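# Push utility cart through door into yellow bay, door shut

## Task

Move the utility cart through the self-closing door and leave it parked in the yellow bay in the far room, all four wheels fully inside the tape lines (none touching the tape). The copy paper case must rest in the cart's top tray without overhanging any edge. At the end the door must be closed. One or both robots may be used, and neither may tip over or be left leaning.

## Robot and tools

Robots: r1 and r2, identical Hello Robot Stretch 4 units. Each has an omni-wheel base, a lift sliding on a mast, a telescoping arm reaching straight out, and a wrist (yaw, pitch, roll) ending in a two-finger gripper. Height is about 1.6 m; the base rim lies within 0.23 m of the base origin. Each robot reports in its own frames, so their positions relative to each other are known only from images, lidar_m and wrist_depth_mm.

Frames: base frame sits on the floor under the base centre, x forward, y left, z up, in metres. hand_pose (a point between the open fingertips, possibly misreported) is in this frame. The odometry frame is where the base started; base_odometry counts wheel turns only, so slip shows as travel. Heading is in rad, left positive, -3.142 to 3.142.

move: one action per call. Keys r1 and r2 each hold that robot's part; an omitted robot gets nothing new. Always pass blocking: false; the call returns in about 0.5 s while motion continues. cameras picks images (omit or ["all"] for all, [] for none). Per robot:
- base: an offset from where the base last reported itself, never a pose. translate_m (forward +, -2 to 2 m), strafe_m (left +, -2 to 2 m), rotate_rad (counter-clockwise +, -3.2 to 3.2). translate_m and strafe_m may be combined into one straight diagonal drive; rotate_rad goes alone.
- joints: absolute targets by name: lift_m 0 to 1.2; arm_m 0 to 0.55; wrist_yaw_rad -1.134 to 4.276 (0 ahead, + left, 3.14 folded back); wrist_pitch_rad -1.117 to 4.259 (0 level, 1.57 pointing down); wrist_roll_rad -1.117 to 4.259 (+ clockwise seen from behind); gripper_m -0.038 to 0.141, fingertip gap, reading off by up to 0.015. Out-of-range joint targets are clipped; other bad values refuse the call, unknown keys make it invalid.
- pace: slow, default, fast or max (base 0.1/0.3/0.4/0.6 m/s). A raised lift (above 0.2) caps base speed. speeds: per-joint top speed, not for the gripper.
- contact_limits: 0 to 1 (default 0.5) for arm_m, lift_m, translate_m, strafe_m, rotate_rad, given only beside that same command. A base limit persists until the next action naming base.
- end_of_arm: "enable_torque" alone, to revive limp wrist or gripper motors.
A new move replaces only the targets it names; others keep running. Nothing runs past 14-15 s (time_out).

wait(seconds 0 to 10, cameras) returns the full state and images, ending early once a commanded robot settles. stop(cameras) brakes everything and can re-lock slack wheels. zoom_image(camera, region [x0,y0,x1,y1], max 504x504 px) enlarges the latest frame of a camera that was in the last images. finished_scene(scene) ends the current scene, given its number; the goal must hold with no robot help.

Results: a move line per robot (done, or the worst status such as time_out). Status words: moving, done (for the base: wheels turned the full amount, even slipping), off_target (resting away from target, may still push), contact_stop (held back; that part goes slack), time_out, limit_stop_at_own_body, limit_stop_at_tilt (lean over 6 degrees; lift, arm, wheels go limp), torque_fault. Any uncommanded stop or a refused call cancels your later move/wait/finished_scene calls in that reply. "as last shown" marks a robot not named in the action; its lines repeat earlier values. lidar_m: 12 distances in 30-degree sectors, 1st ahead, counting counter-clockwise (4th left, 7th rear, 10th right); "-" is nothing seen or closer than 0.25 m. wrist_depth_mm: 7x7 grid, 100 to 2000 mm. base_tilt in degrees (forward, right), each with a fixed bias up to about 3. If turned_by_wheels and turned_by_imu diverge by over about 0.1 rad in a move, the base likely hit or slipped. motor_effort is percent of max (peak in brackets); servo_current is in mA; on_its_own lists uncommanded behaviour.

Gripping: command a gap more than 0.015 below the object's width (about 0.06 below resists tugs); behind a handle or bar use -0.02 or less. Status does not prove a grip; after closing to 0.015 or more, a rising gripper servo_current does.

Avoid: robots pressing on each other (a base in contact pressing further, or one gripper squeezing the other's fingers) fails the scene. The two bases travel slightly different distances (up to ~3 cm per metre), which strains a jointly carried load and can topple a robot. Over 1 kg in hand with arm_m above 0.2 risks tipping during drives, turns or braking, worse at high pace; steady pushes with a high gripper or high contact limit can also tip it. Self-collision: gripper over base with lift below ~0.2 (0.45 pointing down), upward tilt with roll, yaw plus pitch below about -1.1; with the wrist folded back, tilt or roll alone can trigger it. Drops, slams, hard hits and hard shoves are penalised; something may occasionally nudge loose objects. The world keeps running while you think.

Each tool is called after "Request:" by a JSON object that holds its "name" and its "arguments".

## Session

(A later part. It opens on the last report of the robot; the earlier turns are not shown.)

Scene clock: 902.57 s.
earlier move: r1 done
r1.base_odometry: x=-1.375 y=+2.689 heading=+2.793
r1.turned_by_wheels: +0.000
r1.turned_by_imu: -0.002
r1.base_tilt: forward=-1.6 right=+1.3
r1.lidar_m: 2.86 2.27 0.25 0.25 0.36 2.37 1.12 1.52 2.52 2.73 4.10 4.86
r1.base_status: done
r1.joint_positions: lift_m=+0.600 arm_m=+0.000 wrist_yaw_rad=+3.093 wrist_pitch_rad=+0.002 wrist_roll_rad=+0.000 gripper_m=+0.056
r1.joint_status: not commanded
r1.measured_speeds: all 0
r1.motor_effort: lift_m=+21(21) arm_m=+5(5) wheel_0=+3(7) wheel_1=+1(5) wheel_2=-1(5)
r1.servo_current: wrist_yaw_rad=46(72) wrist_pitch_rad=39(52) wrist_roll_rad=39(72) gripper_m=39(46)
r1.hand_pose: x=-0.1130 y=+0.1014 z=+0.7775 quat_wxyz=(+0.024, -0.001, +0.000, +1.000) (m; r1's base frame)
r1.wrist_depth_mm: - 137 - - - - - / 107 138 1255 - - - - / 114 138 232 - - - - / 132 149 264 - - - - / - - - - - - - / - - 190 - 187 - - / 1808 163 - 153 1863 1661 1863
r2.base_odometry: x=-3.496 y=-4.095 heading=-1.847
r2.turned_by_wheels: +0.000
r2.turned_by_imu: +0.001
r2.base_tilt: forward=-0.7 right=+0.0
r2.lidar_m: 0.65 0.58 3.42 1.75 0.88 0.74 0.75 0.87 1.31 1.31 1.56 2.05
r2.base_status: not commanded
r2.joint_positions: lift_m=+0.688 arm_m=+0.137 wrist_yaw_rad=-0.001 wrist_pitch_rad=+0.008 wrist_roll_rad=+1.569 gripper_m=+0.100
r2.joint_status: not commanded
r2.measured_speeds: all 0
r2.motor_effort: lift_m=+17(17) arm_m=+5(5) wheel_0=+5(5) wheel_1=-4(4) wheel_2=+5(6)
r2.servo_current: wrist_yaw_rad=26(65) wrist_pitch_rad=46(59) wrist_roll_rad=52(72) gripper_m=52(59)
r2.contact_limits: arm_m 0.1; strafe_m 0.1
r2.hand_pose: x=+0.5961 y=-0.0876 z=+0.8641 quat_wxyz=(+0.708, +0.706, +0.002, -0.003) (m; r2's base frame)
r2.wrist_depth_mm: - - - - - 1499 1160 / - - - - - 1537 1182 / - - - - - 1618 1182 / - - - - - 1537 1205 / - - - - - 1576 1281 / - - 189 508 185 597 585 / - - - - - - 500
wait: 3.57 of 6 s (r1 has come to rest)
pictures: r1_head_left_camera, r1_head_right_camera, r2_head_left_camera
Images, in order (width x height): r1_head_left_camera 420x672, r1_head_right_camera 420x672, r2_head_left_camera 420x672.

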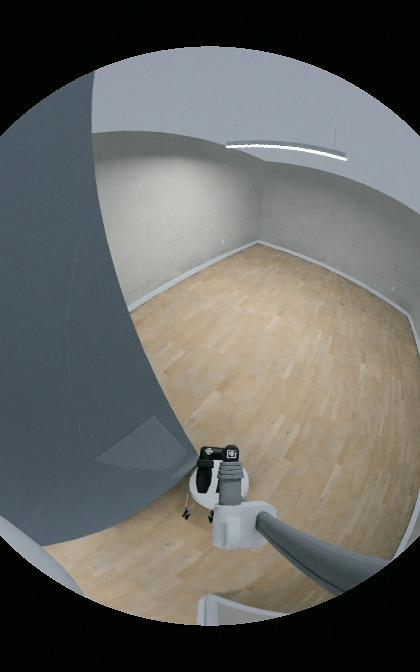

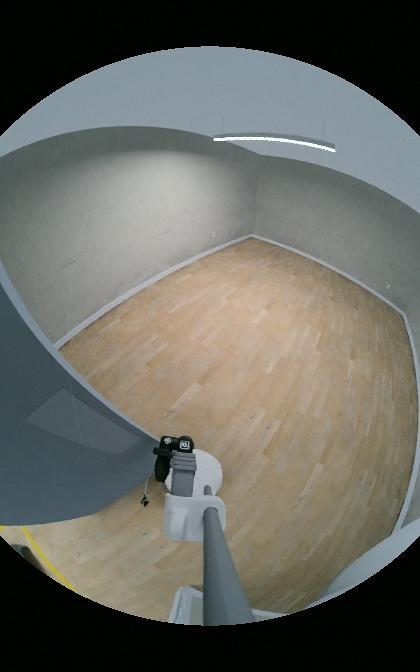

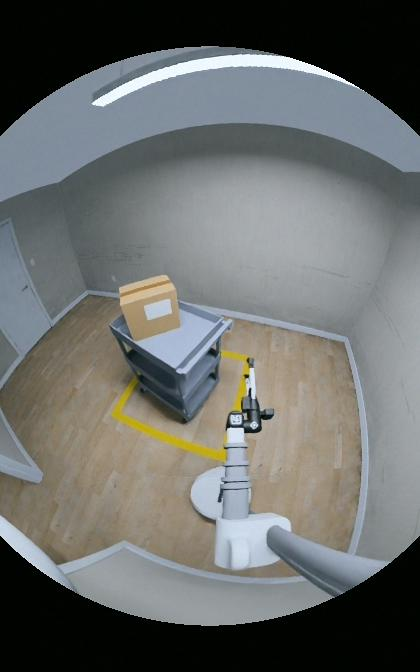

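Request:
{"name": "move", "arguments": {"r1": {"base":{"translate_m":-0.2,"strafe_m":-0.2},"pace":"slow","contact_limits":{"translate_m":0.2}}, "blocking": false, "cameras": []}}

Request:
{"name": "wait", "arguments": {"seconds": 5}}

Scene clock: 944.17 s.
move: r1 moving
r1.base_odometry: x=-1.363 y=+2.694 heading=+2.793
r1.turned_by_wheels: +0.000
r1.turned_by_imu: +0.000
r1.base_tilt: forward=-1.6 right=+1.3
r1.lidar_m: 2.92 2.26 0.25 0.25 0.39 2.36 1.11 1.51 2.52 2.73 4.06 4.86
r1.base_status: translate_m moving; strafe_m moving
r1.joint_positions: lift_m=+0.600 arm_m=+0.000 wrist_yaw_rad=+3.093 wrist_pitch_rad=+0.002 wrist_roll_rad=+0.000 gripper_m=+0.056
r1.joint_status: not commanded
r1.measured_speeds: translate_m=-0.035 strafe_m=-0.035 rotate_rad=-0.001 lift_m=+0.000 arm_m=+0.000 wrist_yaw_rad=+0.000 wrist_pitch_rad=+0.000 wrist_roll_rad=+0.000
r1.motor_effort: lift_m=+21(21) arm_m=+5(5) wheel_0=+3(6) wheel_1=-2(4) wheel_2=+3(3)
r1.servo_current: wrist_yaw_rad=59(59) wrist_pitch_rad=39(46) wrist_roll_rad=72(72) gripper_m=46(46)
r1.contact_limits: translate_m 0.2
r1.hand_pose: x=-0.1130 y=+0.1014 z=+0.7775 quat_wxyz=(+0.024, -0.001, +0.000, +1.000) (m; r1's base frame)
r1.wrist_depth_mm: - 137 - - - - - / 107 138 1255 - - - - / 114 138 232 - - - - / 133 149 253 - - - - / - - - - - - - / - - 190 - 187 - - / 1808 163 - 143 1808 1708 1863
r2: as last shown
r2.turned_by_imu: +0.000
r2.base_tilt: forward=-0.7 right=+0.1
r2.lidar_m: 0.67 0.59 3.37 1.72 0.87 0.74 0.75 0.90 1.31 1.30 1.53 2.04
r2.motor_effort: lift_m=+17(17) arm_m=+5(5) wheel_0=+5(5) wheel_1=-4(4) wheel_2=+6(6)
r2.servo_current: wrist_yaw_rad=39(52) wrist_pitch_rad=52(52) wrist_roll_rad=52(52) gripper_m=52(59)
r2.contact_limits: arm_m 0.1; strafe_m 0.1
r2.wrist_depth_mm: - - - - - 1537 1182 / - - - - - 1537 1182 / - - - - - 1618 1205 / - - - - - 1576 1205 / - - - - - 1618 1255 / - - 189 512 185 603 591 / - - - - - - 500
pictures: none
No camera images: "cameras" was empty.

Scene clock: 947.73 s.
earlier move: r1 done
r1.base_odometry: x=-1.118 y=+2.808 heading=+2.793
r1.turned_by_wheels: +0.000
r1.turned_by_imu: -0.001
r1.base_tilt: forward=-1.6 right=+1.3
r1.lidar_m: 3.21 2.55 0.25 0.25 0.75 1.02 0.96 1.45 2.25 2.43 3.59 4.88
r1.base_status: done
r1.joint_positions: lift_m=+0.600 arm_m=+0.000 wrist_yaw_rad=+3.093 wrist_pitch_rad=+0.002 wrist_roll_rad=+0.000 gripper_m=+0.056
r1.joint_status: not commanded
r1.measured_speeds: all 0
r1.motor_effort: lift_m=+21(21) arm_m=+5(5) wheel_0=+7(9) wheel_1=+2(6) wheel_2=-1(5)
r1.servo_current: wrist_yaw_rad=65(65) wrist_pitch_rad=39(52) wrist_roll_rad=39(72) gripper_m=33(52)
r1.contact_limits: translate_m 0.2
r1.hand_pose: x=-0.1130 y=+0.1014 z=+0.7775 quat_wxyz=(+0.024, -0.001, +0.000, +1.000) (m; r1's base frame)
r1.wrist_depth_mm: - 138 - - - - - / 107 138 - - - - - / 114 138 209 - - - - / 133 149 252 - - - - / - - - - - - - / - - 190 1078 187 - - / 1863 152 - 137 1808 1708 1863
r2.base_odometry: x=-3.496 y=-4.095 heading=-1.847
r2.turned_by_wheels: +0.000
r2.turned_by_imu: +0.001
r2.base_tilt: forward=-0.7 right=+0.1
r2.lidar_m: 0.63 0.58 3.40 1.77 0.89 0.73 0.72 0.89 1.31 1.32 1.54 2.06
r2.base_status: not commanded
r2.joint_positions: lift_m=+0.688 arm_m=+0.137 wrist_yaw_rad=-0.001 wrist_pitch_rad=+0.008 wrist_roll_rad=+1.569 gripper_m=+0.100
r2.joint_status: not commanded
r2.measured_speeds: all 0
r2.motor_effort: lift_m=+17(17) arm_m=+5(5) wheel_0=+4(5) wheel_1=-4(4) wheel_2=+5(6)
r2.servo_current: wrist_yaw_rad=52(59) wrist_pitch_rad=52(59) wrist_roll_rad=46(59) gripper_m=52(59)
r2.contact_limits: arm_m 0.1; strafe_m 0.1
r2.hand_pose: x=+0.5961 y=-0.0876 z=+0.8641 quat_wxyz=(+0.708, +0.706, +0.002, -0.003) (m; r2's base frame)
r2.wrist_depth_mm: - - - - - 1499 1160 / - - - - - 1576 1182 / - - - - - 1576 1182 / - - - - - 1618 1182 / - - - - - 1618 1229 / - - 189 500 184 597 585 / - - - - - - 504
wait: 3.57 of 5 s (r1 has come to rest)
pictures: r1_head_camera, r1_head_left_camera, r1_head_right_camera, r1_wrist_camera, r2_head_camera, r2_head_left_camera, r2_head_right_camera, r2_wrist_camera
Images, in order (width x height): r1_head_camera 420x560, r1_head_left_camera 420x672, r1_head_right_camera 420x672, r1_wrist_camera 616x392, r2_head_camera 420x560, r2_head_left_camera 420x672, r2_head_right_camera 420x672, r2_wrist_camera 616x392.

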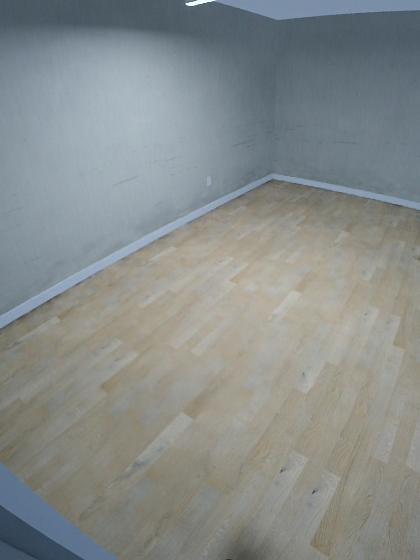

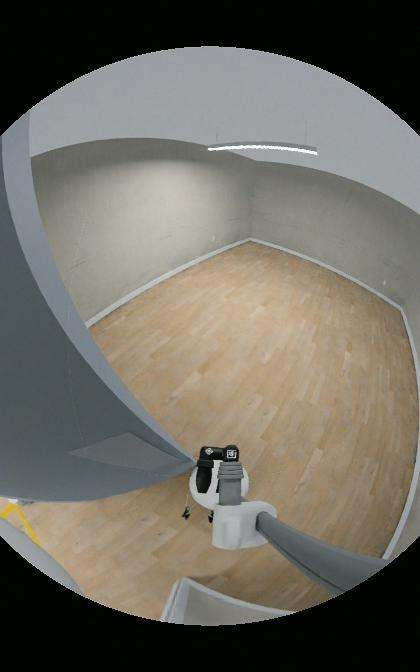

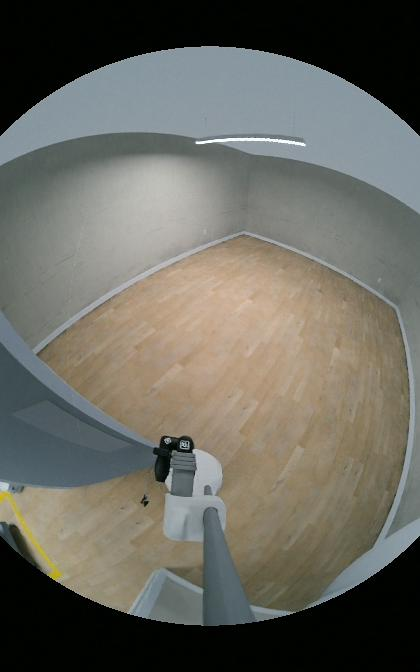

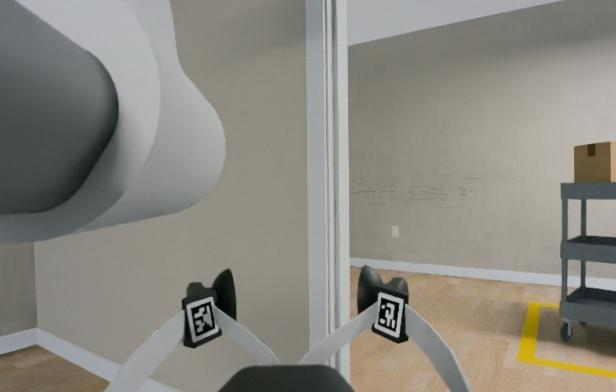

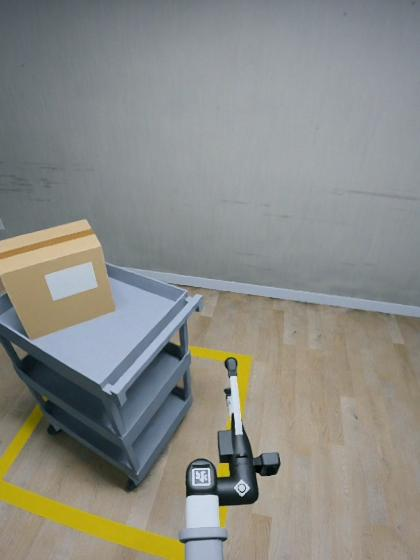

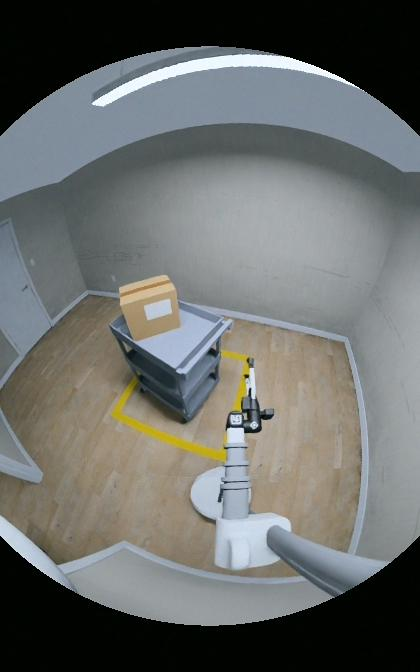

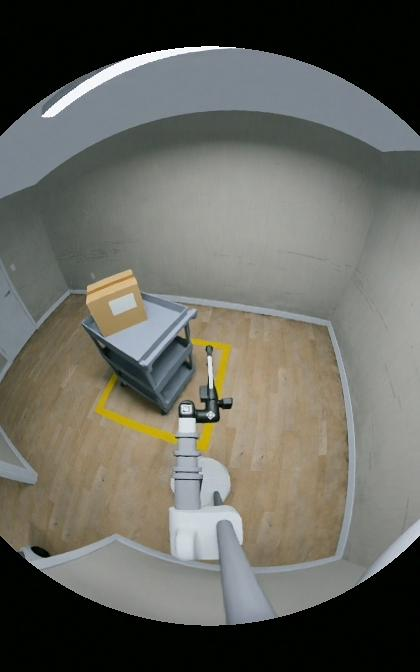

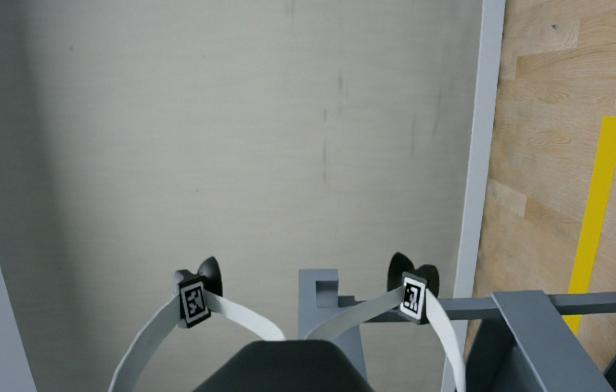

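Request:
{"name": "move", "arguments": {"r1": {"base":{"translate_m":-0.2,"strafe_m":-0.2},"pace":"slow","contact_limits":{"translate_m":0.2}}, "blocking": false, "cameras": []}}

Request:
{"name": "wait", "arguments": {"seconds": 5, "cameras": ["r1_head_left_camera","r1_wrist_camera","r1_head_camera"]}}

Scene clock: 952.60 s.
move: r1 moving
r1.base_odometry: x=-1.107 y=+2.814 heading=+2.794
r1.turned_by_wheels: +0.000
r1.turned_by_imu: +0.000
r1.base_tilt: forward=-1.6 right=+1.3
r1.lidar_m: 3.21 0.25 0.25 0.26 0.74 1.00 0.95 1.45 2.24 2.42 3.59 4.87
r1.base_status: translate_m moving; strafe_m moving
r1.joint_positions: lift_m=+0.600 arm_m=+0.000 wrist_yaw_rad=+3.093 wrist_pitch_rad=+0.002 wrist_roll_rad=+0.000 gripper_m=+0.056
r1.joint_status: not commanded
r1.measured_speeds: translate_m=-0.036 strafe_m=-0.035 rotate_rad=-0.003 lift_m=+0.000 arm_m=+0.000 wrist_yaw_rad=+0.000 wrist_pitch_rad=+0.000 wrist_roll_rad=+0.000
r1.motor_effort: lift_m=+21(21) arm_m=+5(5) wheel_0=+6(7) wheel_1=-1(5) wheel_2=+3(5)
r1.servo_current: wrist_yaw_rad=52(52) wrist_pitch_rad=39(46) wrist_roll_rad=46(59) gripper_m=46(46)
r1.contact_limits: translate_m 0.2
r1.hand_pose: x=-0.1130 y=+0.1014 z=+0.7775 quat_wxyz=(+0.024, -0.001, +0.000, +1.000) (m; r1's base frame)
r1.wrist_depth_mm: - 137 - 1098 - - - / 107 138 - 1078 - - - / 114 138 208 1078 - - - / 132 149 253 1098 - - - / - - - 1098 - - - / - - 190 1042 187 - - / 1863 152 - 137 1756 1661 1921
r2: as last shown
r2.turned_by_imu: +0.000
r2.lidar_m: 0.66 0.60 3.39 1.72 0.88 0.74 0.73 0.88 1.33 1.33 1.53 2.06
r2.motor_effort: lift_m=+17(17) arm_m=+5(5) wheel_0=+5(5) wheel_1=-3(4) wheel_2=+6(6)
r2.servo_current: wrist_yaw_rad=46(52) wrist_pitch_rad=52(59) wrist_roll_rad=39(59) gripper_m=52(59)
r2.contact_limits: arm_m 0.1; strafe_m 0.1
r2.wrist_depth_mm: - - - - - 1499 1138 / - - - - - 1537 1182 / - - - - - 1618 1182 / - - - - - 1618 1205 / - - - - - 1618 1255 / - - 188 504 185 597 585 / - - - - - - 504
pictures: none
No camera images: "cameras" was empty.

Scene clock: 956.17 s.
earlier move: r1 done
r1.base_odometry: x=-0.862 y=+2.928 heading=+2.794
r1.turned_by_wheels: +0.000
r1.turned_by_imu: -0.001
r1.base_tilt: forward=-1.6 right=+1.3
r1.lidar_m: 3.60 2.80 2.37 0.88 0.34 0.40 0.93 1.37 1.97 2.14 3.17 4.94
r1.base_status: done
r1.joint_positions: lift_m=+0.600 arm_m=+0.000 wrist_yaw_rad=+3.093 wrist_pitch_rad=+0.002 wrist_roll_rad=+0.000 gripper_m=+0.056
r1.joint_status: not commanded
r1.measured_speeds: all 0
r1.motor_effort: lift_m=+20(21) arm_m=+5(5) wheel_0=+4(10) wheel_1=-2(5) wheel_2=+3(5)
r1.servo_current: wrist_yaw_rad=39(72) wrist_pitch_rad=46(52) wrist_roll_rad=46(72) gripper_m=46(46)
r1.contact_limits: translate_m 0.2
r1.hand_pose: x=-0.1130 y=+0.1014 z=+0.7775 quat_wxyz=(+0.024, -0.001, +0.000, +1.000) (m; r1's base frame)
r1.wrist_depth_mm: - 137 - - 452 439 433 / - 138 - - 452 436 433 / 114 139 229 - 455 445 433 / 133 149 236 - 455 449 433 / 1808 - - - 459 449 436 / 1863 - 190 - 189 445 439 / 1708 151 - 137 455 439 439
r2.base_odometry: x=-3.496 y=-4.095 heading=-1.847
r2.turned_by_wheels: +0.000
r2.turned_by_imu: +0.001
r2.base_tilt: forward=-0.7 right=+0.0
r2.lidar_m: 0.66 0.56 3.39 1.73 0.88 0.74 0.76 0.87 1.33 1.32 1.54 2.04
r2.base_status: not commanded
r2.joint_positions: lift_m=+0.688 arm_m=+0.137 wrist_yaw_rad=-0.001 wrist_pitch_rad=+0.008 wrist_roll_rad=+1.569 gripper_m=+0.100
r2.joint_status: not commanded
r2.measured_speeds: all 0
r2.motor_effort: lift_m=+17(17) arm_m=+5(5) wheel_0=+4(5) wheel_1=-4(4) wheel_2=+6(6)
r2.servo_current: wrist_yaw_rad=39(59) wrist_pitch_rad=46(59) wrist_roll_rad=39(65) gripper_m=46(59)
r2.contact_limits: arm_m 0.1; strafe_m 0.1
r2.hand_pose: x=+0.5961 y=-0.0876 z=+0.8641 quat_wxyz=(+0.708, +0.706, +0.002, -0.003) (m; r2's base frame)
r2.wrist_depth_mm: - - - - - 1537 1160 / - - - - - 1499 1205 / - - - - - 1576 1160 / - - - - - 1618 1205 / - - - - - 1618 1255 / - - 188 504 184 597 591 / - - - - - - 500
wait: 3.57 of 5 s (r1 has come to rest)
pictures: r1_head_camera, r1_head_left_camera, r1_wrist_camera
Images, in order (width x height): r1_head_camera 420x560, r1_head_left_camera 420x672, r1_wrist_camera 616x392.

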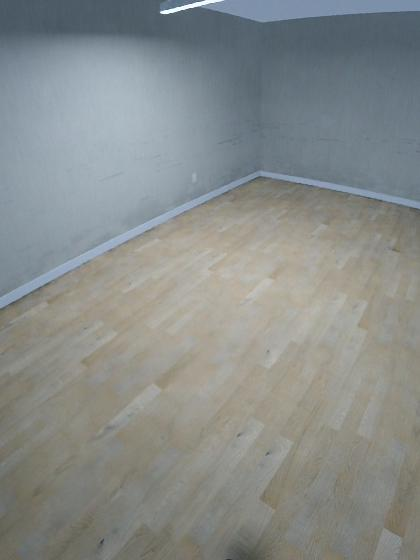

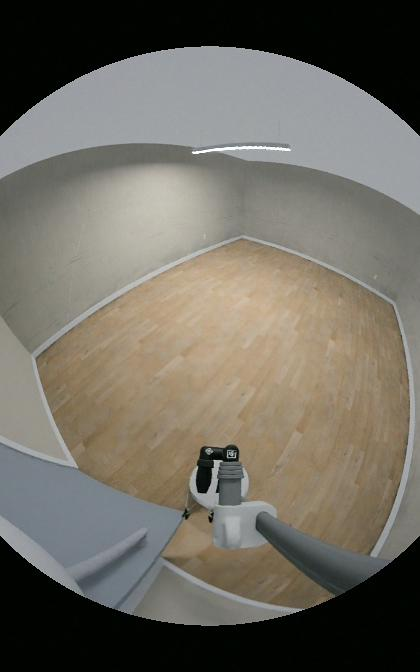

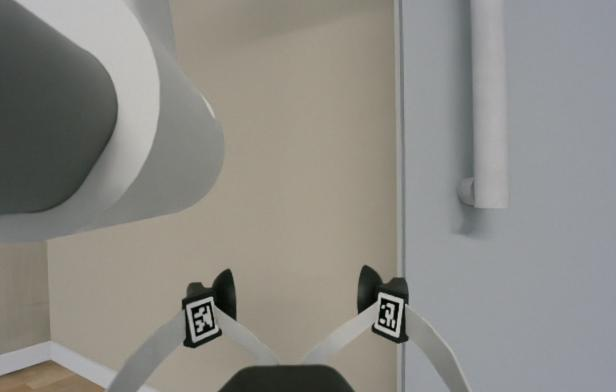

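Request:
{"name": "wait", "arguments": {"seconds": 3, "cameras": ["r1_head_left_camera","r1_wrist_camera","r2_head_left_camera"]}}

Scene clock: 964.83 s.
r1.base_odometry: x=-0.862 y=+2.928 heading=+2.794
r1.turned_by_wheels: +0.000
r1.turned_by_imu: -0.001
r1.base_tilt: forward=-1.6 right=+1.3
r1.lidar_m: 3.57 2.81 2.39 1.07 0.83 0.76 0.91 1.38 1.97 2.13 3.17 4.93
r1.base_status: done
r1.joint_positions: lift_m=+0.600 arm_m=+0.000 wrist_yaw_rad=+3.093 wrist_pitch_rad=+0.002 wrist_roll_rad=+0.000 gripper_m=+0.056
r1.joint_status: not commanded
r1.measured_speeds: all 0
r1.motor_effort: lift_m=+21(21) arm_m=+5(5) wheel_0=+4(10) wheel_1=-2(5) wheel_2=+3(5)
r1.servo_current: wrist_yaw_rad=33(72) wrist_pitch_rad=46(52) wrist_roll_rad=33(72) gripper_m=39(46)
r1.contact_limits: translate_m 0.2
r1.hand_pose: x=-0.1130 y=+0.1014 z=+0.7775 quat_wxyz=(+0.024, -0.001, +0.000, +1.000) (m; r1's base frame)
r1.wrist_depth_mm: - 137 - - - - - / - 138 - - - 759 - / 114 138 229 - - 778 - / 132 150 237 - - - - / 1863 - - - - - - / 1921 - 190 - 187 - - / 1756 151 - 136 - - -
r2.base_odometry: x=-3.496 y=-4.095 heading=-1.847
r2.turned_by_wheels: +0.000
r2.turned_by_imu: +0.001
r2.base_tilt: forward=-0.7 right=+0.1
r2.lidar_m: 0.66 0.60 3.42 1.69 0.87 0.75 0.75 0.85 1.32 1.31 1.49 2.04
r2.base_status: not commanded
r2.joint_positions: lift_m=+0.688 arm_m=+0.137 wrist_yaw_rad=-0.001 wrist_pitch_rad=+0.008 wrist_roll_rad=+1.569 gripper_m=+0.100
r2.joint_status: not commanded
r2.measured_speeds: all 0
r2.motor_effort: lift_m=+17(17) arm_m=+5(5) wheel_0=+4(5) wheel_1=-4(4) wheel_2=+6(6)
r2.servo_current: wrist_yaw_rad=46(59) wrist_pitch_rad=46(59) wrist_roll_rad=46(65) gripper_m=52(59)
r2.contact_limits: arm_m 0.1; strafe_m 0.1
r2.hand_pose: x=+0.5961 y=-0.0876 z=+0.8641 quat_wxyz=(+0.708, +0.706, +0.002, -0.003) (m; r2's base frame)
r2.wrist_depth_mm: - - - - - 1537 1182 / - - - - - 1537 1160 / - - - - - 1576 1182 / - - - - - 1618 1205 / - - - - - 1618 1281 / - - 188 504 185 597 591 / - - - - - - 504
wait: 3.00 s; at rest from the start
pictures: r1_head_left_camera, r1_wrist_camera, r2_head_left_camera
Images, in order (width x height): r1_head_left_camera 420x672, r1_wrist_camera 616x392, r2_head_left_camera 420x672.

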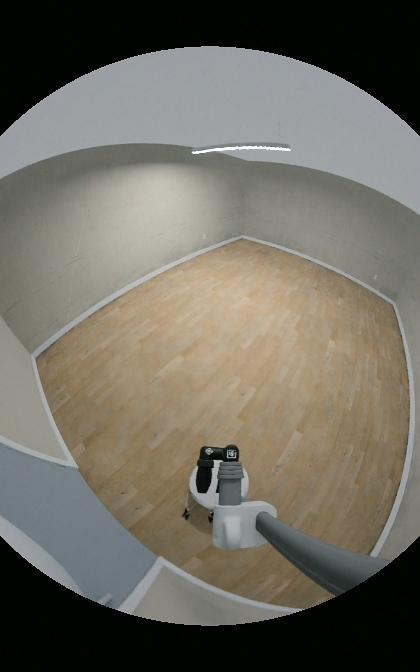

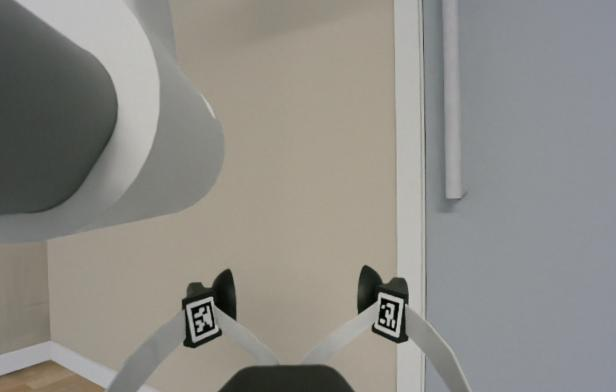

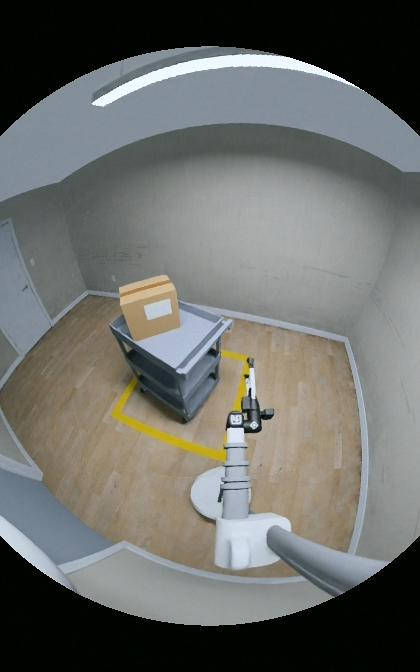

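Request:
{"name": "zoom_image", "arguments": {"camera": "r2_head_left_camera", "region": [80, 260, 280, 480]}}

Request:
{"name": "zoom_image", "arguments": {"camera": "r1_wrist_camera", "region": [350, 0, 616, 392]}}

Request:
{"name": "zoom_image", "arguments": {"camera": "r2_head_left_camera", "region": [0, 420, 200, 600]}}

Scaled by 2.291 from the camera's 420x672 image, which has a finer 600x960 frame.

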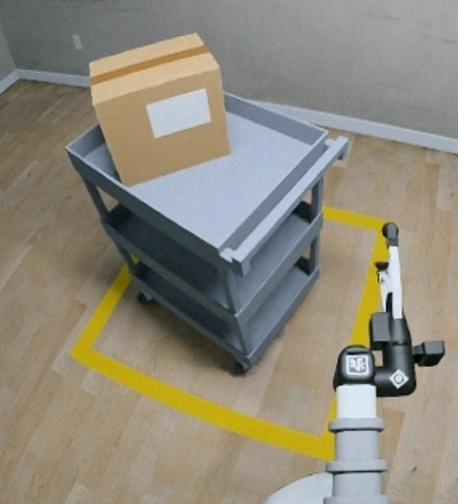

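Scaled by 1.286.

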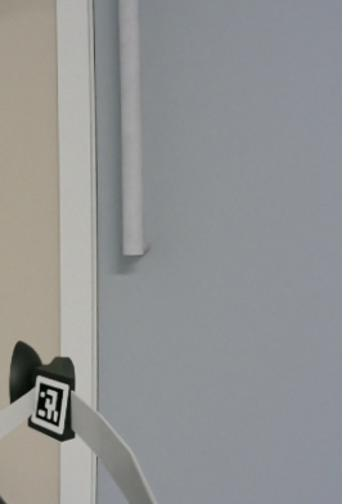

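Scaled by 2.520 from the camera's 420x672 image, which has a finer 600x960 frame.

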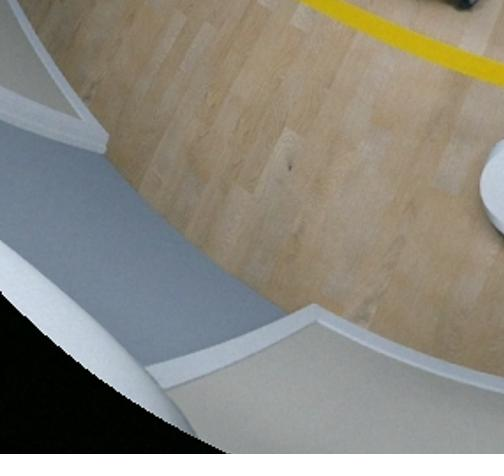

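Request:
{"name": "finished_scene", "arguments": {"scene": 1}}

The scene is finished: the task was done.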